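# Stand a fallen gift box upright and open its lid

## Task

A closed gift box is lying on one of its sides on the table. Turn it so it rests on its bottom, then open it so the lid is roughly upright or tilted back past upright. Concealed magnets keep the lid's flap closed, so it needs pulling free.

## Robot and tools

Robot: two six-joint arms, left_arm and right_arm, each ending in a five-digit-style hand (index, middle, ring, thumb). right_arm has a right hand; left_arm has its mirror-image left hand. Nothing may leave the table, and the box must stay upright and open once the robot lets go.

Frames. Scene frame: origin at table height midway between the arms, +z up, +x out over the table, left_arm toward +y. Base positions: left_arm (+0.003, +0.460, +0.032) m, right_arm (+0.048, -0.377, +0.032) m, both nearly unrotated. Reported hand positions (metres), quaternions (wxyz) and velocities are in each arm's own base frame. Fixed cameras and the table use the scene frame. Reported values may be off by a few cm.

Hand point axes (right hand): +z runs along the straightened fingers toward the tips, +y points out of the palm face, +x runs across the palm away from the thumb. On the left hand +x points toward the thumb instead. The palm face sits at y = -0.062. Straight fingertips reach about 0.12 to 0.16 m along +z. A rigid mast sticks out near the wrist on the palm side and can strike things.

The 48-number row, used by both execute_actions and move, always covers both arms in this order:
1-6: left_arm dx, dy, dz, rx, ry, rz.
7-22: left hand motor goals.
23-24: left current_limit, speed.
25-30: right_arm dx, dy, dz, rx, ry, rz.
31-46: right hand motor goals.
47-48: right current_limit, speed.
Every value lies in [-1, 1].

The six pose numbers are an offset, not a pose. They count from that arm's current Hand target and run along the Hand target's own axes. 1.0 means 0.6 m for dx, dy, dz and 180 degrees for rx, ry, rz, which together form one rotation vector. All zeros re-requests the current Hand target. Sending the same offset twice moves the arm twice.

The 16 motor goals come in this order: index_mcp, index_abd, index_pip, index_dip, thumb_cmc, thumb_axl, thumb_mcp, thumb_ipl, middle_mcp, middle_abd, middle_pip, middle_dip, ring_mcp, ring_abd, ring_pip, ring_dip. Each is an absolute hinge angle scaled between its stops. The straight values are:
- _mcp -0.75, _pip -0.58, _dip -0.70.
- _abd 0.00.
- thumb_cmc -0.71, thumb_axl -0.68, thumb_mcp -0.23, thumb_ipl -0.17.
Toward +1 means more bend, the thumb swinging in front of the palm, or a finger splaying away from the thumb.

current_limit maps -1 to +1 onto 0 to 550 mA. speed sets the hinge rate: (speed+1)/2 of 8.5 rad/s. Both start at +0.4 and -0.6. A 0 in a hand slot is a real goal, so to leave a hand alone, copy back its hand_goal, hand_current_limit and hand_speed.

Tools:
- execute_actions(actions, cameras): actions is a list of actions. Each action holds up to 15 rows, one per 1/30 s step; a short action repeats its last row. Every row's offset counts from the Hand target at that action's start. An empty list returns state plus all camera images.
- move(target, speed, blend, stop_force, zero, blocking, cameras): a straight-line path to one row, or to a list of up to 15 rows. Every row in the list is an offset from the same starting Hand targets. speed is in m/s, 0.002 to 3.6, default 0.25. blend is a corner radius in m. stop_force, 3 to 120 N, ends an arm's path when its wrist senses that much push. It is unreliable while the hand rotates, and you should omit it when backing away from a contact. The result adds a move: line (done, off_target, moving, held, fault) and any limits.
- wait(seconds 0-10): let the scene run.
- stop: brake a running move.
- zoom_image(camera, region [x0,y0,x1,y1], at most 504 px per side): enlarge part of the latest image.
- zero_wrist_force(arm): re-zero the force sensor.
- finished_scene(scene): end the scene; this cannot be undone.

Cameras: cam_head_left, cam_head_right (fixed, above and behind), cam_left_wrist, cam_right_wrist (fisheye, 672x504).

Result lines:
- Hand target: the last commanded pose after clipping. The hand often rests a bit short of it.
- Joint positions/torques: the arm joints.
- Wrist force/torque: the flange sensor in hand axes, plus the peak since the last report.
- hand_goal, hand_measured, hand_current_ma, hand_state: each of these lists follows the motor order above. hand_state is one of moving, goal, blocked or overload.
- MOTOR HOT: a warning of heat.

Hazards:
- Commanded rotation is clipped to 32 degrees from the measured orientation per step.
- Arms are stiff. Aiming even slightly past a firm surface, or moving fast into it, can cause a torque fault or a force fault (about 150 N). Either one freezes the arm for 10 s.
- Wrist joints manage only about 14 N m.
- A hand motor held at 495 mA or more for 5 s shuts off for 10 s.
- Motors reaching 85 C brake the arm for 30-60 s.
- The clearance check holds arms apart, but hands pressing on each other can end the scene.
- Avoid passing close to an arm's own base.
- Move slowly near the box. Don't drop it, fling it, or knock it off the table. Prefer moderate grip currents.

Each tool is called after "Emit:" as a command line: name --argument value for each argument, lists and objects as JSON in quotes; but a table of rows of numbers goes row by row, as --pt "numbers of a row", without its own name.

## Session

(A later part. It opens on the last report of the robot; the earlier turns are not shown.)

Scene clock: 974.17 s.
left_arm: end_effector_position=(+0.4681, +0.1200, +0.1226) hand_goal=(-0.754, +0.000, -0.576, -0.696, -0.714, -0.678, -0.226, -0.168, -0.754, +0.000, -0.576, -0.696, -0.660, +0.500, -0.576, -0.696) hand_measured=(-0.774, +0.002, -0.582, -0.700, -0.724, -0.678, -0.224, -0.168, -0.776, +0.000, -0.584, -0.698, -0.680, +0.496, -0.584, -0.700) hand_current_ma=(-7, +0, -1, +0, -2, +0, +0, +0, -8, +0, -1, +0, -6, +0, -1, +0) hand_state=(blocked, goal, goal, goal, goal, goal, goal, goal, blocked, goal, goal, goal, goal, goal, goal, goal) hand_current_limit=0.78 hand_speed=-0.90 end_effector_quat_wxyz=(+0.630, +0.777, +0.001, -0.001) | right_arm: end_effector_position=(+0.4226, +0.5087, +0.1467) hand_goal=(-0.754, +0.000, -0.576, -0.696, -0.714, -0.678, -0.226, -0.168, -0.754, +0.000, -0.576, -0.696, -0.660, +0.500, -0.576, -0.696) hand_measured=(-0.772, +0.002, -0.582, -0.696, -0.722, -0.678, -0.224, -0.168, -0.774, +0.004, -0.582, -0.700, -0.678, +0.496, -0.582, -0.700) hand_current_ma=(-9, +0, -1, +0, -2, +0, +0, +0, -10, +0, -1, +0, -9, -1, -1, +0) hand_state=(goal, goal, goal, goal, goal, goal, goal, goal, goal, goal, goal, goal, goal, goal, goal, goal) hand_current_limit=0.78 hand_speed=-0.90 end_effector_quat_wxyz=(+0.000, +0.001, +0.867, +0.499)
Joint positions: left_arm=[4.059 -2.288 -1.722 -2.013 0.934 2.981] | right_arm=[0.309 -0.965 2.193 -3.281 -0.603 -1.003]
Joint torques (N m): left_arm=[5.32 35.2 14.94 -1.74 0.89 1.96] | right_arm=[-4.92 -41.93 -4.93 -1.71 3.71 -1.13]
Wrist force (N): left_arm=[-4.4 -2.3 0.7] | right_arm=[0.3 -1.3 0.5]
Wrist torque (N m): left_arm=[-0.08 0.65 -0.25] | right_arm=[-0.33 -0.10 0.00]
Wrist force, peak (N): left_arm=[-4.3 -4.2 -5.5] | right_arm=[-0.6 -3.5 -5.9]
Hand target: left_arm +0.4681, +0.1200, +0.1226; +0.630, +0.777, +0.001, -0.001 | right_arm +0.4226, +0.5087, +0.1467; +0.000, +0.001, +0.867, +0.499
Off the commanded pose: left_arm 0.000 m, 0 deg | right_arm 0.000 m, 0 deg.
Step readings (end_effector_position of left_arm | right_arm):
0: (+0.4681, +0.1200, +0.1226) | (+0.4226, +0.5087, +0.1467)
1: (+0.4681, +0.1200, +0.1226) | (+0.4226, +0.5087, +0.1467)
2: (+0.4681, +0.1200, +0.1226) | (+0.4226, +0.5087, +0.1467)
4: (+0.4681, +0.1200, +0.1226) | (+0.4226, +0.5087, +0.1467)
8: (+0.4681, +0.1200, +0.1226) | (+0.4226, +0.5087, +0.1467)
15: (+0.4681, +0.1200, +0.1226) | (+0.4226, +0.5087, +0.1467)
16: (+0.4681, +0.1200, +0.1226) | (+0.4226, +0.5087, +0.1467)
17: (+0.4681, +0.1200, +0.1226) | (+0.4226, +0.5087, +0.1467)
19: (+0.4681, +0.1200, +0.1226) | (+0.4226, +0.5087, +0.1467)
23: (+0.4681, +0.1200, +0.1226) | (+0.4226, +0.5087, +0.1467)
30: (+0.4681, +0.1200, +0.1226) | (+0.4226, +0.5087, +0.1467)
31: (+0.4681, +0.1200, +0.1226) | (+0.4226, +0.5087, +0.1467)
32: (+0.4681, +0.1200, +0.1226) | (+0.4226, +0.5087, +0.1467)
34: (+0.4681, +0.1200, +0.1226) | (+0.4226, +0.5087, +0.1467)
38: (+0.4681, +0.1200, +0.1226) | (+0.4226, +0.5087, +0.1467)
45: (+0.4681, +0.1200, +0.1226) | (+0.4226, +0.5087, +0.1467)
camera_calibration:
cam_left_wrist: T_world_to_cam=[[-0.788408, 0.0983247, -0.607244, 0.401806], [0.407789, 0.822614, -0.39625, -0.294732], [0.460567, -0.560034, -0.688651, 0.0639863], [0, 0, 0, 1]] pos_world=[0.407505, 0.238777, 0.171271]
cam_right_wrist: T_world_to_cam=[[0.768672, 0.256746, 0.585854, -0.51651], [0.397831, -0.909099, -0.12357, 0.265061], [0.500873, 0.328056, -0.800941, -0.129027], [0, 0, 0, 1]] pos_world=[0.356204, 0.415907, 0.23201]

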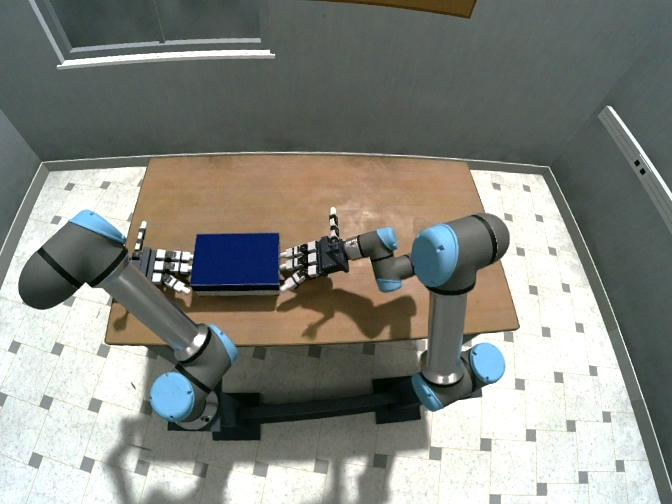

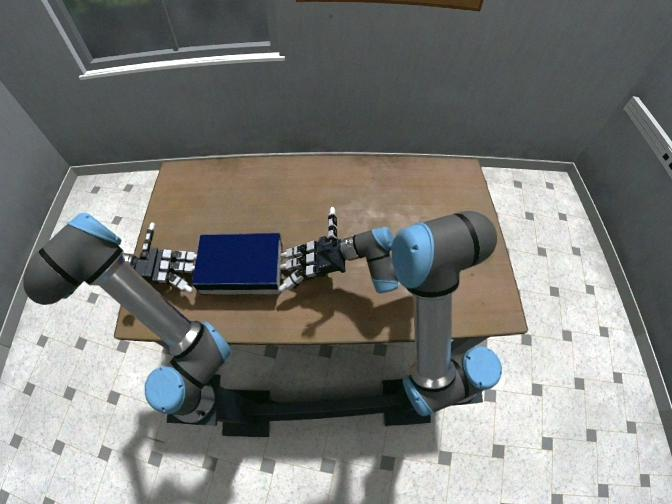

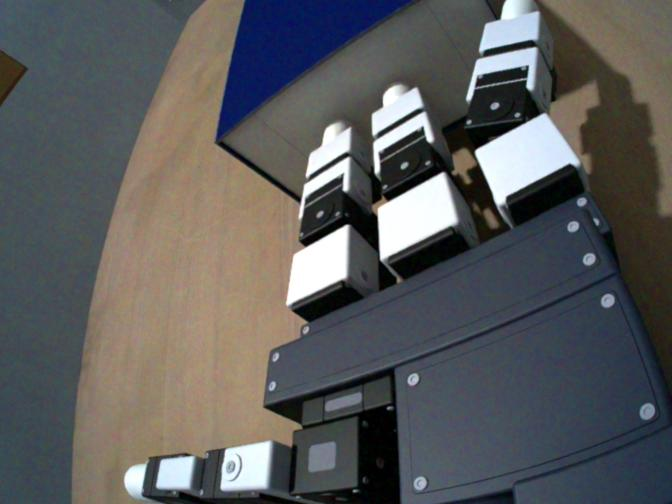

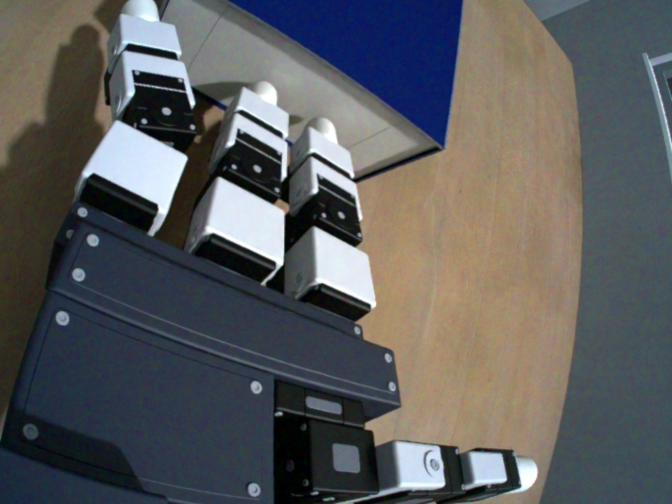

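Emit:
move --pt "0 0.0677 -0.0825 0 0 0 -0.754 0 -0.576 -0.696 -0.714 -0.678 -0.226 -0.168 -0.754 0 -0.576 -0.696 -0.754 0 -0.576 -0.696 0.78 -0.6 0 0.118 -0.199 0 0 0 -0.754 0 -0.576 -0.696 -0.714 -0.678 -0.226 -0.168 -0.754 0 -0.576 -0.696 -0.754 0 -0.576 -0.696 0.78 -0.6" --pt "0 0.0677 -0.0825 0 0 0 -0.754 0 -0.576 -0.696 -0.714 -0.678 -0.226 -0.168 -0.754 0 -0.576 -0.696 -0.754 0 -0.576 -0.696 0.78 -0.6 0.2417 0.2378 -0.1912 0.2168 -0.2944 0.4204 -0.754 0 -0.576 -0.696 -0.714 -0.678 -0.226 -0.168 -0.754 0 -0.576 -0.696 -0.754 0 -0.576 -0.696 0.78 -0.6" --pt "0 0.0677 -0.0825 0 0 0 -0.754 0 -0.576 -0.696 -0.714 -0.678 -0.226 -0.168 -0.754 0 -0.576 -0.696 -0.754 0 -0.576 -0.696 0.78 -0.6 0.3417 0.2458 0.1892 0.2168 -0.2944 0.4204 0.137 0 -0.576 -0.696 -0.714 -0.678 -0.226 -0.168 0.137 0 -0.576 -0.696 0.137 0 -0.576 -0.696 0.78 -0.6" --speed '[0.15, 0.4, 0.2]' --blend '[0.03, 0.03, 0]' --cameras '["all"]'

Emit:
zoom_image --camera "cam_head_left" --region '[170, 210, 310, 315]'

Scene clock: 1287.33 s.
left_arm: end_effector_position=(+0.4682, +0.1600, +0.1726) hand_goal=(-0.754, +0.000, -0.576, -0.696, -0.714, -0.678, -0.226, -0.168, -0.754, +0.000, -0.576, -0.696, -0.754, +0.000, -0.576, -0.696) hand_measured=(-0.774, +0.002, -0.582, -0.700, -0.724, -0.678, -0.224, -0.168, -0.776, +0.000, -0.584, -0.698, -0.760, +0.002, -0.582, -0.700) hand_current_ma=(-7, +0, -1, +0, -2, +0, +0, +0, -8, +0, -1, +0, -1, +0, -1, +0) hand_state=(blocked, goal, goal, goal, goal, goal, goal, goal, blocked, goal, goal, goal, goal, goal, goal, goal) hand_current_limit=0.78 hand_speed=-0.60 end_effector_quat_wxyz=(+0.630, +0.777, +0.001, -0.001) | right_arm: end_effector_position=(+0.2383, +0.6063, +0.2578) hand_goal=(-0.754, +0.000, -0.576, -0.696, -0.714, -0.678, -0.226, -0.168, -0.754, +0.000, -0.576, -0.696, -0.754, +0.000, -0.576, -0.696) hand_measured=(-0.756, +0.002, -0.578, -0.696, -0.718, -0.678, -0.224, -0.168, -0.756, +0.002, -0.578, -0.698, -0.756, +0.002, -0.578, -0.700) hand_current_ma=(+0, +0, +0, +0, -1, +0, +0, +0, +0, +0, +0, +0, +0, +0, +0, +0) hand_state=(goal, goal, goal, goal, goal, goal, goal, goal, goal, goal, goal, goal, goal, goal, goal, goal) hand_current_limit=0.78 hand_speed=-0.60 end_effector_quat_wxyz=(+0.061, +0.704, +0.705, +0.061)
Joint positions: left_arm=[4.1 -2.249 -1.618 -2.164 0.974 2.994] | right_arm=[1.18 -1.219 1.474 -1.892 -1.731 1.174]
Joint torques (N m): left_arm=[11.95 51.95 22.62 -2.15 1.7 2.01] | right_arm=[-11.49 -45.95 -13.4 -0.55 2.02 -1.67]
Wrist force (N): left_arm=[-4.6 -1.9 1.0] | right_arm=[-0.2 -0.7 0.8]
Wrist torque (N m): left_arm=[-0.06 0.64 -0.38] | right_arm=[-0.15 -0.01 0.02]
Wrist force, peak (N): left_arm=[-4.8 -2.8 1.3] | right_arm=[4.5 -4.1 2.2]
Hand target: left_arm +0.4682, +0.1600, +0.1726; +0.630, +0.777, +0.001, -0.001 | right_arm +0.2384, +0.6062, +0.2579; +0.061, +0.704, +0.705, +0.061 (not the last commanded pose)
Off the commanded pose: left_arm 0.000 m, 0 deg | right_arm 0.087 m, 0 deg.
move: held (right_arm; a check stopped the path); path passed 2 of 3 targets; target 3's new numbers were not sent; limits=held
pose unreachable (right arm): on one or more control steps of this call, first in action 0 (counted from 0), this arm could not follow its commanded pose, so it was not sent that pose on those steps. It may still have moved: this result reports where it is.
cause: moving toward the commanded pose would bring a part of the arm too close to another arm (a part of this arm just beyond joint 6 (wrist 3) and a part of the left arm just beyond its joint 2 (shoulder lift), 29 mm apart when this arm was first held).
camera_calibration:
cam_left_wrist: T_world_to_cam=[[-0.788375, 0.0983892, -0.607276, 0.42828], [0.407852, 0.822606, -0.396202, -0.30798], [0.460567, -0.560035, -0.68865, 0.12083], [0, 0, 0, 1]] pos_world=[0.407605, 0.278877, 0.221271]
cam_right_wrist: T_world_to_cam=[[0.615314, -0.767085, 0.181575, 0.296509], [-0.679127, -0.398908, 0.616165, 0.1974], [-0.400219, -0.502448, -0.766401, 0.729644], [0, 0, 0, 1]] pos_world=[0.243631, 0.6728, 0.38373]

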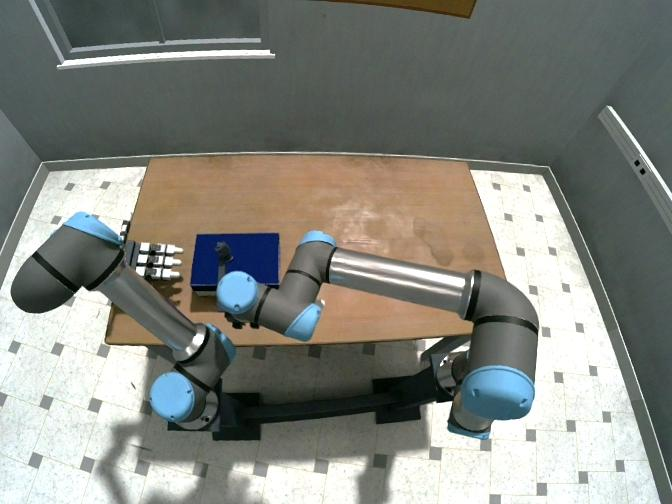

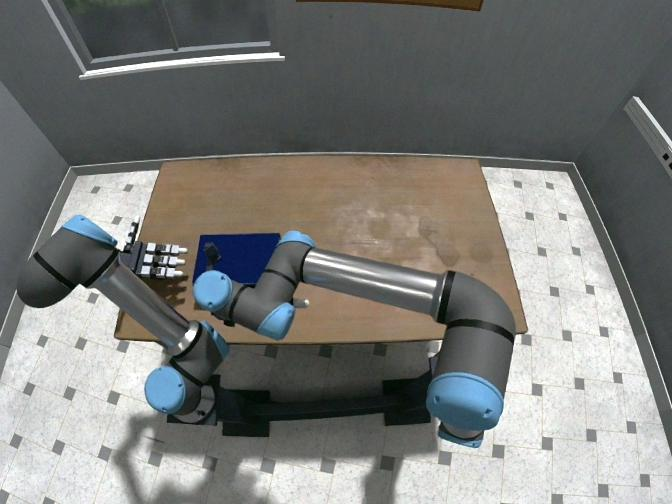

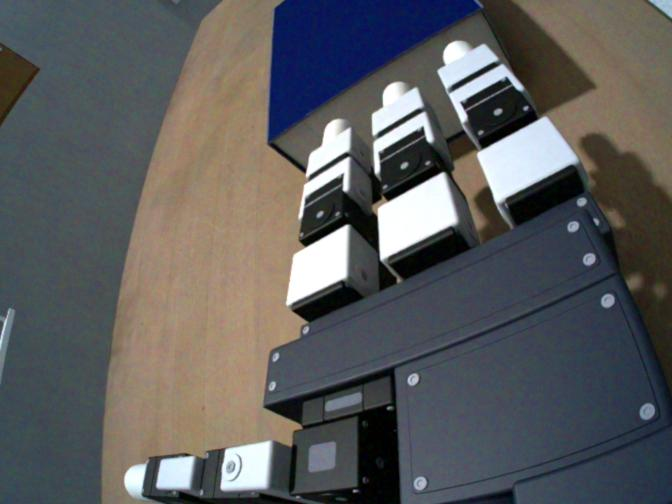

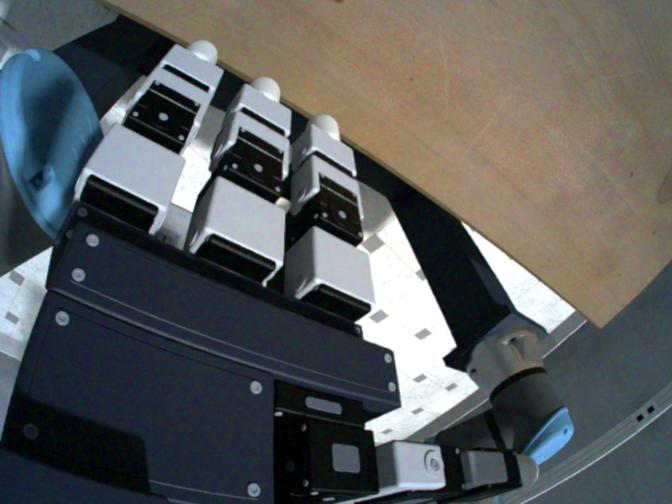

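Scaled by 3.600 from the camera's 672x504 image, which has a finer 960x720 frame.

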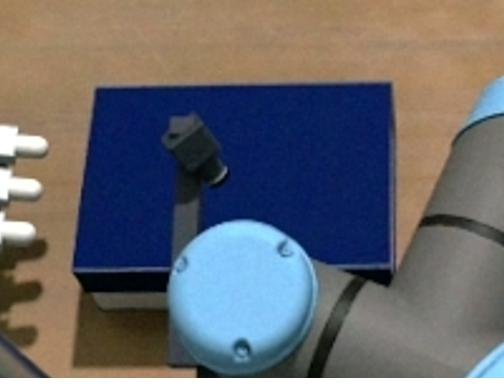

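Emit:
move --pt "0 -0.0848 0.018 0 0 0 -0.754 0 -0.576 -0.696 -0.714 -0.678 -0.226 -0.168 -0.754 0 -0.576 -0.696 -0.754 0 -0.576 -0.696 0.78 -0.6 -0.05 -0.0328 -0.0058 0 0 0 0.137 0 -0.576 -0.696 -0.714 -0.678 -0.226 -0.168 0.137 0 -0.576 -0.696 0.137 0 -0.576 -0.696 0.78 -0.6" --pt "0 -0.0363 0.2462 0 0 0 -0.754 0 -0.576 -0.696 -0.714 -0.678 -0.226 -0.168 -0.754 0 -0.576 -0.696 -0.754 0 -0.576 -0.696 0.78 -0.6 -0.05 -0.0328 -0.0058 0 0 0 0.137 0 -0.576 -0.696 -0.714 -0.678 -0.226 -0.168 0.137 0 -0.576 -0.696 0.137 0 -0.576 -0.696 0.78 -0.6" --pt "0 -0.0572 0.1483 0 0 0 -0.754 0 -0.576 -0.696 -0.714 -0.678 -0.226 -0.168 -0.754 0 -0.576 -0.696 -0.754 0 -0.576 -0.696 0.78 -0.6 -0.05 -0.0328 -0.0058 0 0 0 0.137 0 -0.576 -0.696 -0.714 -0.678 -0.226 -0.168 0.137 0 -0.576 -0.696 0.137 0 -0.576 -0.696 0.78 -0.6" --speed '[0.12, 0.08, 0.1]' --blend '[0.005, 0, 0]' --cameras '["all"]'

Emit:
zoom_image --camera "cam_head_right" --region '[170, 210, 330, 315]'

Scene clock: 1308.43 s.
left_arm: end_effector_position=(+0.4681, +0.0799, +0.1206) hand_goal=(-0.754, +0.000, -0.576, -0.696, -0.714, -0.678, -0.226, -0.168, -0.754, +0.000, -0.576, -0.696, -0.754, +0.000, -0.576, -0.696) hand_measured=(-0.774, +0.002, -0.582, -0.700, -0.724, -0.678, -0.224, -0.168, -0.776, +0.000, -0.584, -0.698, -0.762, +0.002, -0.582, -0.700) hand_current_ma=(-6, +0, -1, +0, -2, +0, +0, +0, -8, +0, -1, +0, -1, +0, -1, +0) hand_state=(goal, goal, goal, goal, goal, goal, goal, goal, blocked, goal, goal, goal, goal, goal, goal, goal) hand_current_limit=0.78 hand_speed=-0.60 end_effector_quat_wxyz=(+0.630, +0.777, +0.001, -0.001) | right_arm: end_effector_position=(+0.2184, +0.5762, +0.2579) hand_goal=(+0.136, +0.000, -0.576, -0.696, -0.714, -0.678, -0.226, -0.168, +0.136, +0.000, -0.576, -0.696, +0.136, +0.000, -0.576, -0.696) hand_measured=(+0.116, +0.002, -0.578, -0.696, -0.718, -0.678, -0.224, -0.168, +0.114, +0.002, -0.578, -0.698, +0.116, +0.002, -0.578, -0.700) hand_current_ma=(-11, +0, +0, +0, -1, +0, +0, +0, -12, +0, +0, +0, -10, +0, +0, +0) hand_state=(blocked, goal, goal, goal, goal, goal, goal, goal, blocked, goal, goal, goal, goal, goal, goal, goal) hand_current_limit=0.78 hand_speed=-0.60 end_effector_quat_wxyz=(+0.061, +0.704, +0.705, +0.061)
Joint positions: left_arm=[4.013 -2.253 -1.805 -1.955 0.89 2.966] | right_arm=[1.192 -1.296 1.577 -1.916 -1.732 1.186]
Joint torques (N m): left_arm=[12.29 31.22 19.43 -2.13 1.55 2.04] | right_arm=[10.59 -42.35 -14 -4.45 -3 1.48]
Wrist force (N): left_arm=[-4.7 -2.1 1.0] | right_arm=[-0.2 -0.5 0.7]
Wrist torque (N m): left_arm=[-0.09 0.66 -0.41] | right_arm=[0.05 0.02 -0.12]
Wrist force, peak (N): left_arm=[-5.3 -2.5 -1.4] | right_arm=[0.4 -0.9 0.9]
Hand target: left_arm +0.4681, +0.0801, +0.1206; +0.630, +0.777, +0.001, -0.001 | right_arm +0.2184, +0.5762, +0.2579; +0.061, +0.704, +0.705, +0.061
Off the commanded pose: left_arm 0.000 m, 0 deg | right_arm 0.000 m, 0 deg.
move: done
camera_calibration:
cam_left_wrist: T_world_to_cam=[[-0.788408, 0.0983247, -0.607244, 0.404524], [0.407789, 0.822614, -0.39625, -0.262619], [0.460567, -0.560034, -0.688651, 0.0402076], [0, 0, 0, 1]] pos_world=[0.407505, 0.198777, 0.169271]
cam_right_wrist: T_world_to_cam=[[0.615327, -0.767103, 0.181456, 0.285701], [-0.679122, -0.399017, 0.6161, 0.171911], [-0.400208, -0.502334, -0.766482, 0.706587], [0, 0, 0, 1]] pos_world=[0.223731, 0.6427, 0.38383]

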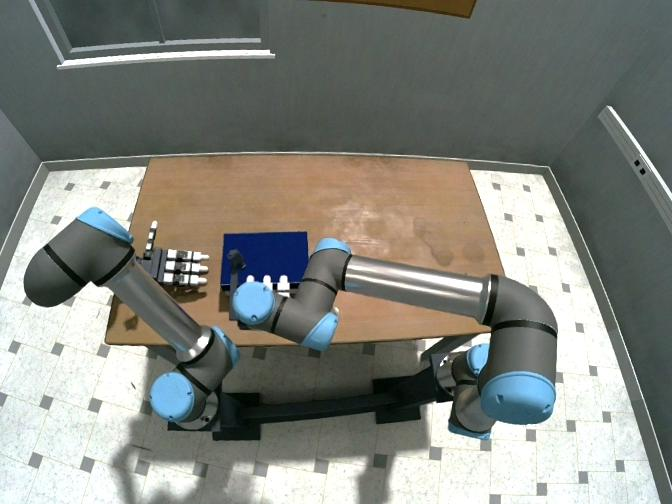

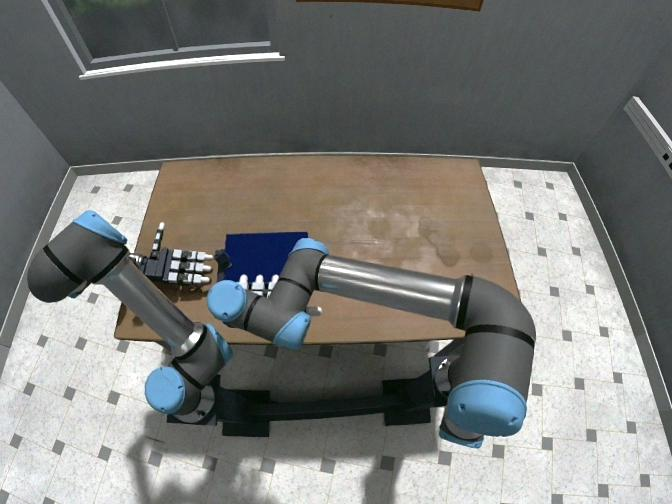

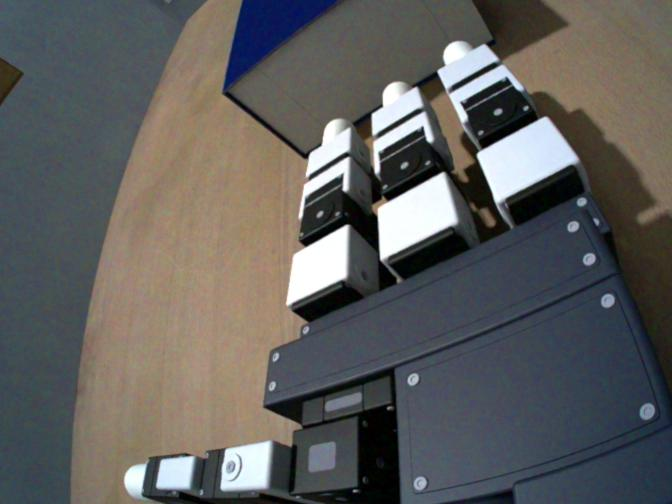

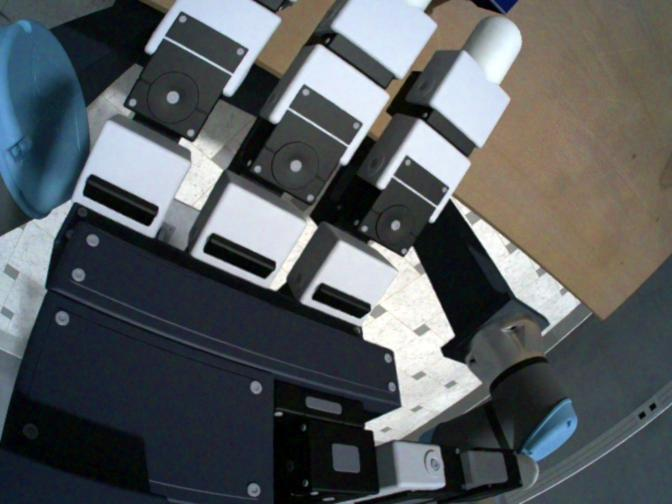

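Scaled by 3.150 from the camera's 672x504 image, which has a finer 960x720 frame.

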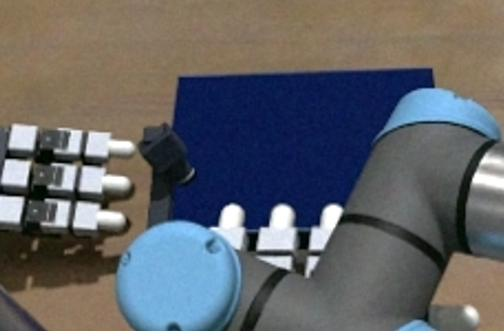

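Emit:
move --pt "0 0 0 0 0 0 -0.754 0 -0.576 -0.696 -0.714 -0.678 -0.226 -0.168 -0.754 0 -0.576 -0.696 -0.754 0 -0.576 -0.696 0.78 -0.6 0.0225 -0.0551 0.3119 0 0 0 0.137 0 -0.576 -0.696 -0.714 -0.678 -0.226 -0.168 0.137 0 -0.576 -0.696 0.137 0 -0.576 -0.696 0.78 -0.6" --pt "0 0 0 0 0 0 -0.754 0 -0.576 -0.696 -0.714 -0.678 -0.226 -0.168 -0.754 0 -0.576 -0.696 -0.754 0 -0.576 -0.696 0.78 -0.6 0.0225 -0.065 0.3677 0 0 0 0.137 0 -0.576 -0.696 -0.714 -0.678 -0.226 -0.168 0.137 0 -0.576 -0.696 0.137 0 -0.576 -0.696 0.78 -0.6" --pt "0 0 0 0 0 0 -0.754 0 -0.576 -0.696 -0.714 -0.678 -0.226 -0.168 -0.754 0 -0.576 -0.696 -0.754 0 -0.576 -0.696 0.78 -0.6 0.0225 0.1238 0.401 0 0 0 0.137 0 -0.576 -0.696 -0.714 -0.678 -0.226 -0.168 0.137 0 -0.576 -0.696 0.137 0 -0.576 -0.696 0.78 -0.6" --speed '[0.2, 0.04, 0.06]' --stop_force 14 --cameras '["all"]'

Emit:
zoom_image --camera "cam_right_wrist" --region '[200, 0, 660, 240]'

Scene clock: 1329.67 s.
left_arm: end_effector_position=(+0.4681, +0.0801, +0.1206) hand_goal=(-0.754, +0.000, -0.576, -0.696, -0.714, -0.678, -0.226, -0.168, -0.754, +0.000, -0.576, -0.696, -0.754, +0.000, -0.576, -0.696) hand_measured=(-0.774, +0.002, -0.582, -0.700, -0.724, -0.678, -0.224, -0.168, -0.776, +0.000, -0.584, -0.698, -0.762, +0.002, -0.582, -0.700) hand_current_ma=(-6, +0, -1, +0, -2, +0, +0, +0, -8, +0, -1, +0, -1, +0, -1, +0) hand_state=(goal, goal, goal, goal, goal, goal, goal, goal, blocked, goal, goal, goal, goal, goal, goal, goal) hand_current_limit=0.78 hand_speed=-0.60 end_effector_quat_wxyz=(+0.630, +0.777, +0.001, -0.001) | right_arm: end_effector_position=(+0.3331, +0.5897, +0.0338) hand_goal=(+0.136, +0.000, -0.576, -0.696, -0.714, -0.678, -0.226, -0.168, +0.136, +0.000, -0.576, -0.696, +0.136, +0.000, -0.576, -0.696) hand_measured=(+0.116, +0.002, -0.578, -0.696, -0.718, -0.678, -0.224, -0.168, +0.116, +0.002, -0.578, -0.698, +0.118, +0.004, -0.578, -0.698) hand_current_ma=(-10, +0, +0, +0, -1, +0, +0, +0, -11, +0, +0, +0, -9, +0, +0, +0) hand_state=(goal, goal, goal, goal, goal, goal, goal, goal, blocked, goal, goal, goal, goal, goal, goal, goal) hand_current_limit=0.78 hand_speed=-0.60 end_effector_quat_wxyz=(+0.061, +0.704, +0.705, +0.061)
Joint positions: left_arm=[4.013 -2.253 -1.805 -1.955 0.89 2.966] | right_arm=[1.033 -0.943 1.702 -2.42 -1.72 1.026]
Joint torques (N m): left_arm=[10.29 30.25 19.68 -2.01 1.59 1.86] | right_arm=[-12.85 -27.83 -23.73 -0.81 1.59 -1.5]
Wrist force (N): left_arm=[-4.9 -1.8 0.9] | right_arm=[0.2 -3.3 -0.3]
Wrist torque (N m): left_arm=[-0.03 0.68 -0.43] | right_arm=[0.01 -0.07 0.00]
Wrist force, peak (N): left_arm=[-5.4 -1.9 0.9] | right_arm=[0.4 -4.1 -0.2]
Hand target: left_arm +0.4681, +0.0801, +0.1206; +0.630, +0.777, +0.001, -0.001 | right_arm +0.3331, +0.5897, +0.0338; +0.061, +0.704, +0.705, +0.061
Off the commanded pose: left_arm 0.000 m, 0 deg | right_arm 0.000 m, 0 deg.
move: done
camera_calibration:
cam_left_wrist: T_world_to_cam=[[-0.788375, 0.0983892, -0.607276, 0.404494], [0.407852, 0.822606, -0.396202, -0.262734], [0.460567, -0.560035, -0.68865, 0.0402634], [0, 0, 0, 1]] pos_world=[0.407505, 0.198877, 0.169271]
cam_right_wrist: T_world_to_cam=[[0.615327, -0.767103, 0.181456, 0.266161], [-0.679122, -0.399017, 0.6161, 0.393322], [-0.400208, -0.502334, -0.766482, 0.587427], [0, 0, 0, 1]] pos_world=[0.338431, 0.6562, 0.15963]

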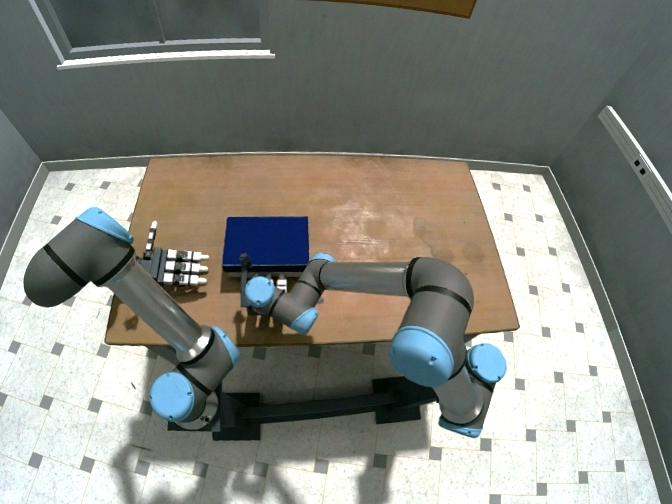

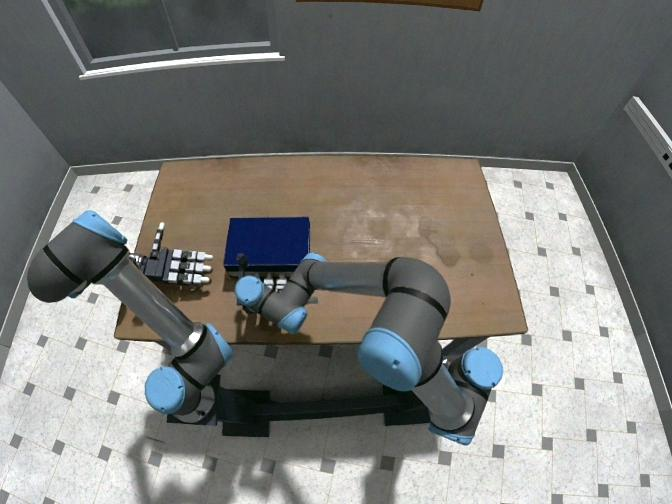

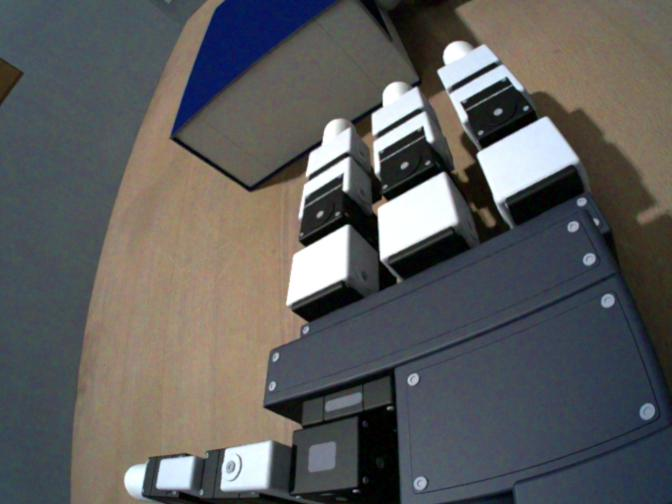

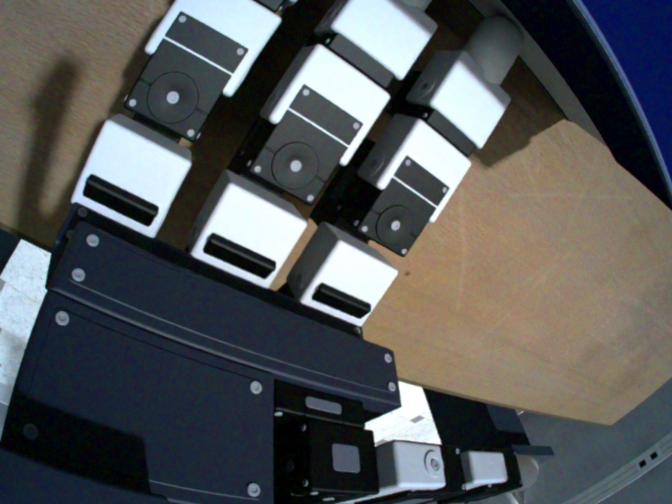

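Scaled by 1.096 from the camera's 672x504 image, which has a finer 960x720 frame.

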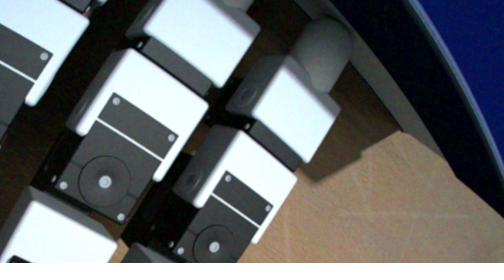

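Emit:
move --target '[0,0,0,0,0,0,-0.754,0,-0.576,-0.696,-0.714,-0.678,-0.226,-0.168,-0.754,0,-0.576,-0.696,-0.754,0,-0.576,-0.696,0.78,-0.6,0,0.0135,-0.0569,0,0,0,0.137,0,-0.576,-0.696,-0.714,-0.678,-0.226,-0.168,0.137,0,-0.576,-0.696,0.137,0,-0.576,-0.696,0.78,-0.6]' --speed 0.05 --stop_force 15 --cameras '["all"]'

Emit:
zoom_image --camera "cam_left_wrist" --region '[160, 0, 500, 220]'

Emit:
zoom_image --camera "cam_right_wrist" --region '[300, 0, 672, 240]'

Scene clock: 1337.13 s.
left_arm: end_effector_position=(+0.4681, +0.0801, +0.1206) hand_goal=(-0.754, +0.000, -0.576, -0.696, -0.714, -0.678, -0.226, -0.168, -0.754, +0.000, -0.576, -0.696, -0.754, +0.000, -0.576, -0.696) hand_measured=(-0.774, +0.002, -0.582, -0.700, -0.724, -0.678, -0.224, -0.168, -0.776, +0.000, -0.584, -0.698, -0.762, +0.002, -0.582, -0.700) hand_current_ma=(-6, +0, -1, +0, -2, +0, +0, +0, -8, +0, -1, +0, -1, +0, -1, +0) hand_state=(goal, goal, goal, goal, goal, goal, goal, goal, blocked, goal, goal, goal, goal, goal, goal, goal) hand_current_limit=0.78 hand_speed=-0.60 end_effector_quat_wxyz=(+0.630, +0.777, +0.001, -0.001) | right_arm: end_effector_position=(+0.3352, +0.5897, +0.0688) hand_goal=(+0.136, +0.000, -0.576, -0.696, -0.714, -0.678, -0.226, -0.168, +0.136, +0.000, -0.576, -0.696, +0.136, +0.000, -0.576, -0.696) hand_measured=(+0.112, +0.002, -0.586, -0.700, -0.718, -0.678, -0.224, -0.168, +0.112, +0.002, -0.584, -0.700, +0.112, +0.002, -0.586, -0.700) hand_current_ma=(-14, +0, -3, +0, -1, +0, +0, +0, -15, +0, -2, +0, -14, +0, -2, -1) hand_state=(blocked, goal, goal, goal, goal, goal, goal, goal, blocked, goal, goal, goal, blocked, goal, goal, goal) hand_current_limit=0.78 hand_speed=-0.60 end_effector_quat_wxyz=(+0.061, +0.704, +0.705, +0.061)
Joint positions: left_arm=[4.013 -2.253 -1.805 -1.955 0.89 2.966] | right_arm=[1.031 -0.996 1.681 -2.345 -1.72 1.023]
Joint torques (N m): left_arm=[9.43 30.6 19.76 -1.88 1.68 1.75] | right_arm=[-12.26 -51.33 -25.55 -1.08 1.31 -1.5]
Wrist force (N): left_arm=[-4.8 -1.9 1.0] | right_arm=[0.0 -3.0 1.8]
Wrist torque (N m): left_arm=[-0.05 0.67 -0.42] | right_arm=[0.07 -0.08 -0.05]
Wrist force, peak (N): left_arm=[-5.4 -1.8 1.2] | right_arm=[0.5 -2.2 2.9]
Hand target: left_arm +0.4681, +0.0801, +0.1206; +0.630, +0.777, +0.001, -0.001 | right_arm +0.3352, +0.5897, +0.0688; +0.061, +0.704, +0.705, +0.061
Off the commanded pose: left_arm 0.000 m, 0 deg | right_arm 0.000 m, 0 deg.
move: done
camera_calibration:
cam_left_wrist: T_world_to_cam=[[-0.788375, 0.0983892, -0.607276, 0.404494], [0.407852, 0.822606, -0.396202, -0.262734], [0.460567, -0.560035, -0.68865, 0.0402634], [0, 0, 0, 1]] pos_world=[0.407505, 0.198877, 0.169271]
cam_right_wrist: T_world_to_cam=[[0.615327, -0.767103, 0.181456, 0.2585], [-0.679122, -0.399017, 0.6161, 0.373123], [-0.400208, -0.502334, -0.766482, 0.615171], [0, 0, 0, 1]] pos_world=[0.340531, 0.6562, 0.19473]

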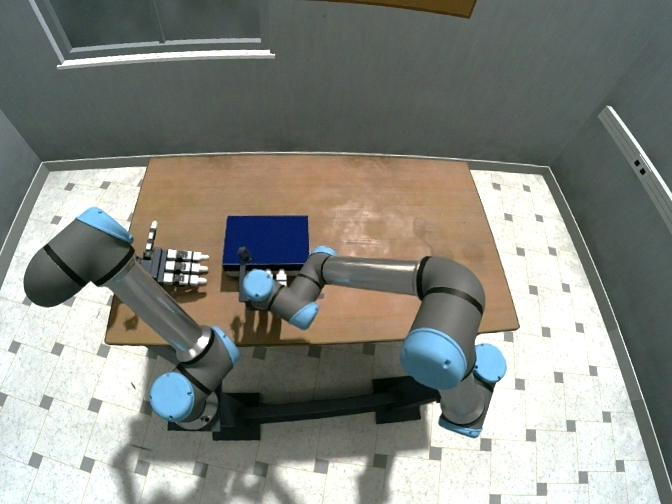

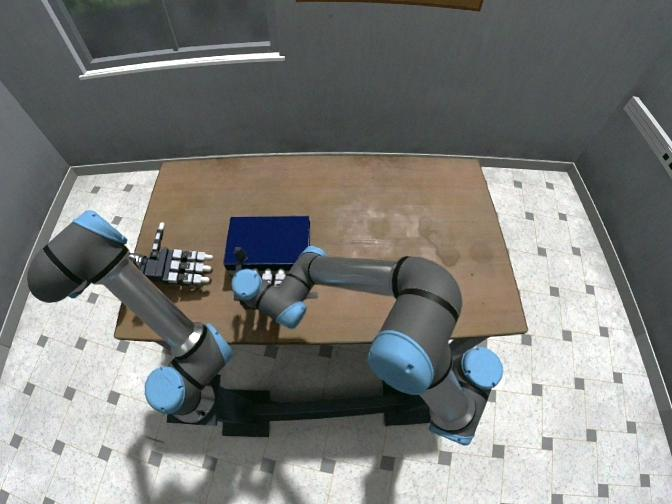

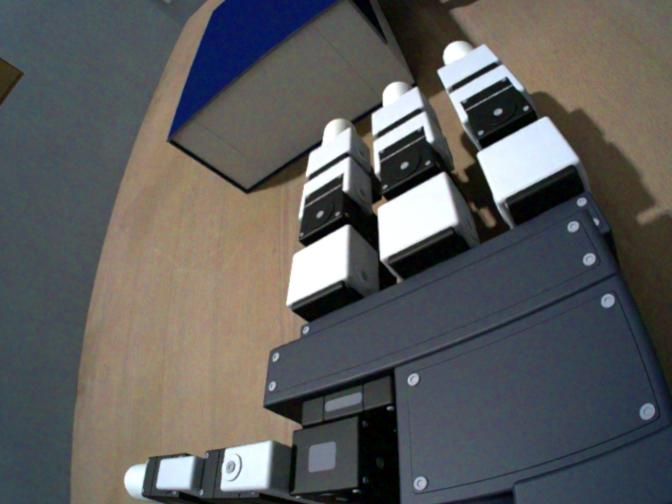

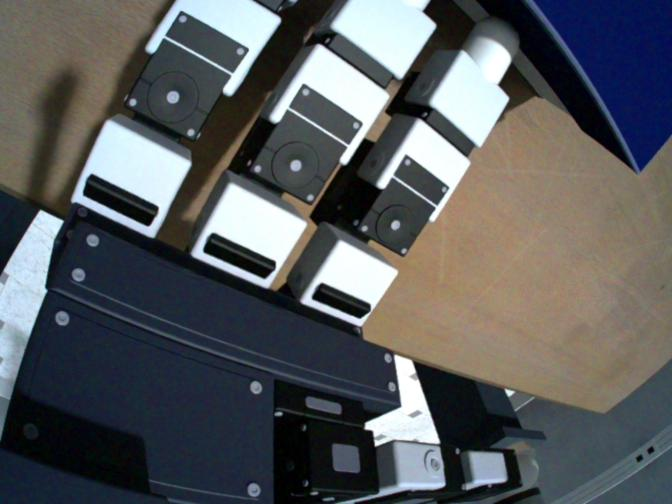

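Scaled by 1.482 from the camera's 672x504 image, which has a finer 960x720 frame.

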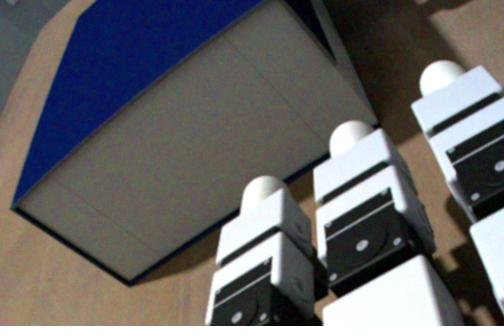

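Scaled by 1.355 from the camera's 672x504 image, which has a finer 960x720 frame.

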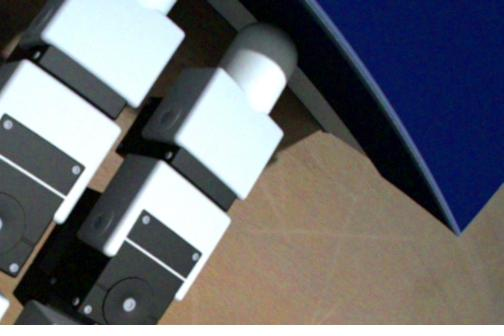

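Emit:
move --pt "0.4233 0.013 -0.0028 0 0 0 -0.754 0 -0.576 -0.696 -0.714 -0.678 -0.226 -0.168 -0.754 0 -0.576 -0.696 -0.754 0 -0.576 -0.696 0.78 -0.6 0 -0.0328 -0.0058 0 0 0 0.137 0 -0.576 -0.696 -0.714 -0.678 -0.226 -0.168 0.137 0 -0.576 -0.696 0.137 0 -0.576 -0.696 0.78 -0.6" --pt "0.4233 0.0782 0.3037 0 0 0 -0.754 0 -0.576 -0.696 -0.714 -0.678 -0.226 -0.168 -0.754 0 -0.576 -0.696 -0.754 0 -0.576 -0.696 0.78 -0.6 0.1417 -0.0442 0.0582 0 0 0 0.137 0 -0.576 -0.696 -0.714 -0.678 -0.226 -0.168 0.137 0 -0.576 -0.696 0.137 0 -0.576 -0.696 0.78 -0.6" --speed '[0.25, 0.12]' --blend '[0.01, 0]' --cameras '["all"]'

Emit:
zoom_image --camera "cam_head_left" --region '[180, 190, 340, 310]'

Scene clock: 1487.63 s.
left_arm: end_effector_position=(+0.7216, -0.0864, +0.1281) hand_goal=(-0.754, +0.000, -0.576, -0.696, -0.714, -0.678, -0.226, -0.168, -0.754, +0.000, -0.576, -0.696, -0.754, +0.000, -0.576, -0.696) hand_measured=(-0.772, +0.002, -0.582, -0.700, -0.724, -0.678, -0.224, -0.168, -0.776, +0.000, -0.584, -0.698, -0.762, +0.002, -0.582, -0.700) hand_current_ma=(-5, +0, -1, +0, -2, +0, +0, +0, -7, +0, -1, +0, -1, +0, -1, +0) hand_state=(goal, goal, goal, goal, goal, goal, goal, goal, blocked, goal, goal, goal, goal, goal, goal, goal) hand_current_limit=0.78 hand_speed=-0.60 end_effector_quat_wxyz=(+0.631, +0.776, +0.000, -0.002) | right_arm: end_effector_position=(+0.3149, +0.6648, +0.0342) hand_goal=(+0.136, +0.000, -0.576, -0.696, -0.714, -0.678, -0.226, -0.168, +0.136, +0.000, -0.576, -0.696, +0.136, +0.000, -0.576, -0.696) hand_measured=(+0.116, +0.002, -0.584, -0.700, -0.718, -0.678, -0.224, -0.168, +0.114, +0.002, -0.582, -0.700, +0.116, +0.002, -0.582, -0.700) hand_current_ma=(-11, +0, -2, +0, -1, +0, +0, +0, -13, +0, -1, +0, -10, +0, -1, +0) hand_state=(blocked, goal, goal, goal, goal, goal, goal, goal, blocked, goal, goal, goal, goal, goal, goal, goal) hand_current_limit=0.78 hand_speed=-0.60 end_effector_quat_wxyz=(+0.061, +0.704, +0.705, +0.061)
Joint positions: left_arm=[3.548 -2.508 -1.272 -2.018 0.455 2.696] | right_arm=[1.111 -0.824 1.471 -2.296 -1.726 1.104]
Joint torques (N m): left_arm=[11.2 44.71 25.08 -1.1 1.18 2.01] | right_arm=[-11.1 -56.91 -12.56 -4.38 -0.31 -1.58]
Wrist force (N): left_arm=[-4.5 -2.2 1.5] | right_arm=[0.1 -0.6 1.1]
Wrist torque (N m): left_arm=[-0.17 0.63 -0.35] | right_arm=[0.01 -0.07 0.00]
Wrist force, peak (N): left_arm=[-4.3 -1.0 6.1] | right_arm=[0.4 -3.2 1.8]
Hand target: left_arm +0.7217, -0.0863, +0.1281; +0.631, +0.776, +0.000, -0.002 (not the last commanded pose) | right_arm +0.3149, +0.6648, +0.0343; +0.061, +0.704, +0.705, +0.061 (not the last commanded pose)
Off the commanded pose: left_arm 0.021 m, 0 deg | right_arm 0.011 m, 0 deg.
move: held (left_arm, right_arm; a check stopped the path); limits=held
pose unreachable (left arm): on one or more control steps of this call, first in action 0 (counted from 0), this arm could not follow its commanded pose, so it was not sent that pose on those steps. It may still have moved: this result reports where it is.
cause: moving toward the commanded pose would bring a part of the arm too close to another arm (a part of this arm just beyond joint 2 (shoulder lift) and a part of the right arm just beyond its joint 5 (wrist 2), along the way the arms are being sent, or toward where that arm still pushes).
pose unreachable (right arm): on one or more control steps of this call, first in action 0 (counted from 0), this arm could not follow its commanded pose, so it was not sent that pose on those steps. It may still have moved: this result reports where it is.
cause: moving toward the commanded pose would bring a part of the arm too close to another arm (a part of this arm just beyond joint 5 (wrist 2) and a part of the left arm just beyond its joint 2 (shoulder lift), along the way the arms are being sent, or toward where that arm still pushes).
camera_calibration:
cam_left_wrist: T_world_to_cam=[[-0.788209, 0.0984866, -0.607476, 0.625302], [0.409271, 0.821071, -0.397919, -0.22714], [0.459591, -0.562266, -0.687483, -0.164234], [0, 0, 0, 1]] pos_world=[0.661311, 0.032571, 0.176565]
cam_right_wrist: T_world_to_cam=[[0.615543, -0.766948, 0.181376, 0.334771], [-0.679044, -0.399316, 0.615992, 0.410763], [-0.400008, -0.502332, -0.766588, 0.618163], [0, 0, 0, 1]] pos_world=[0.320131, 0.731299, 0.16013]

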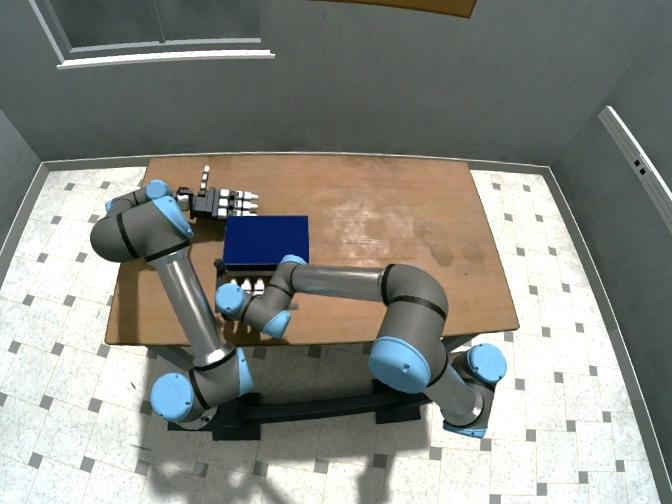

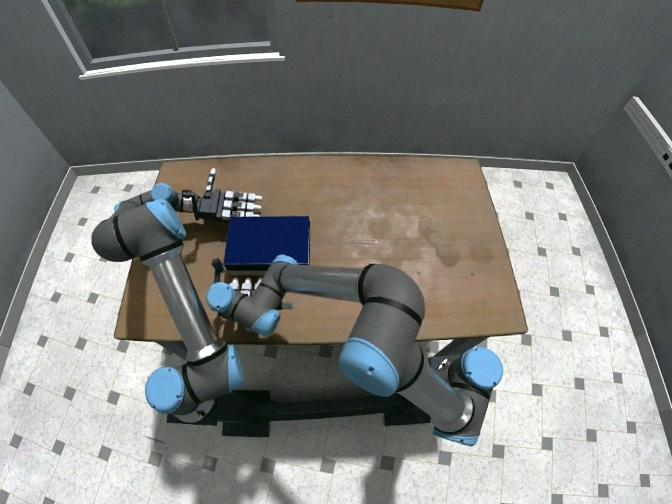

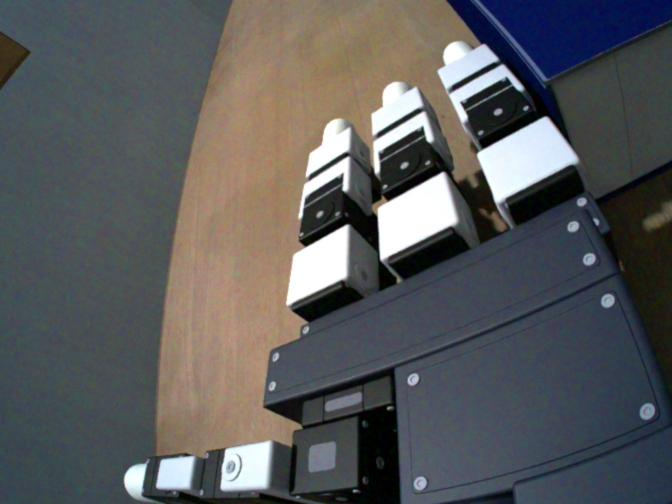

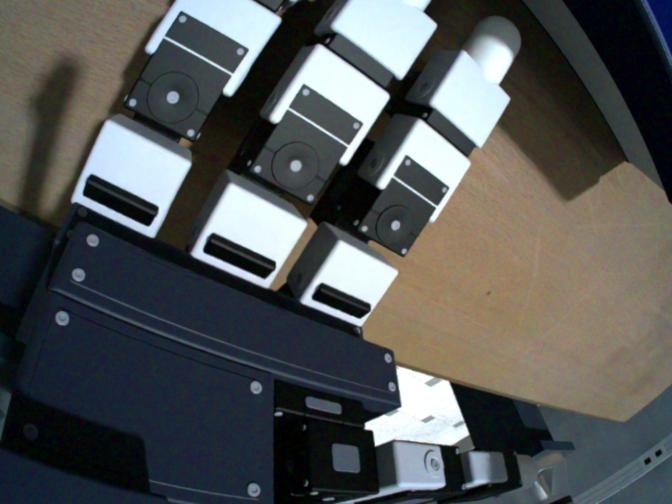

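Scaled by 3.150 from the camera's 672x504 image, which has a finer 960x720 frame.

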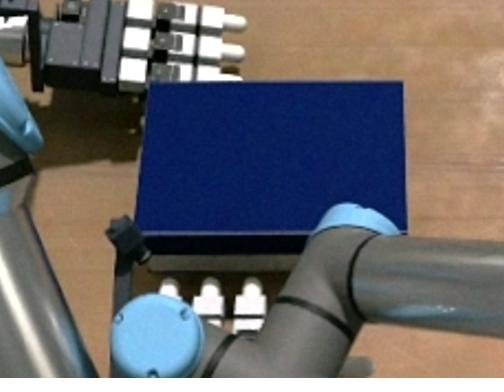

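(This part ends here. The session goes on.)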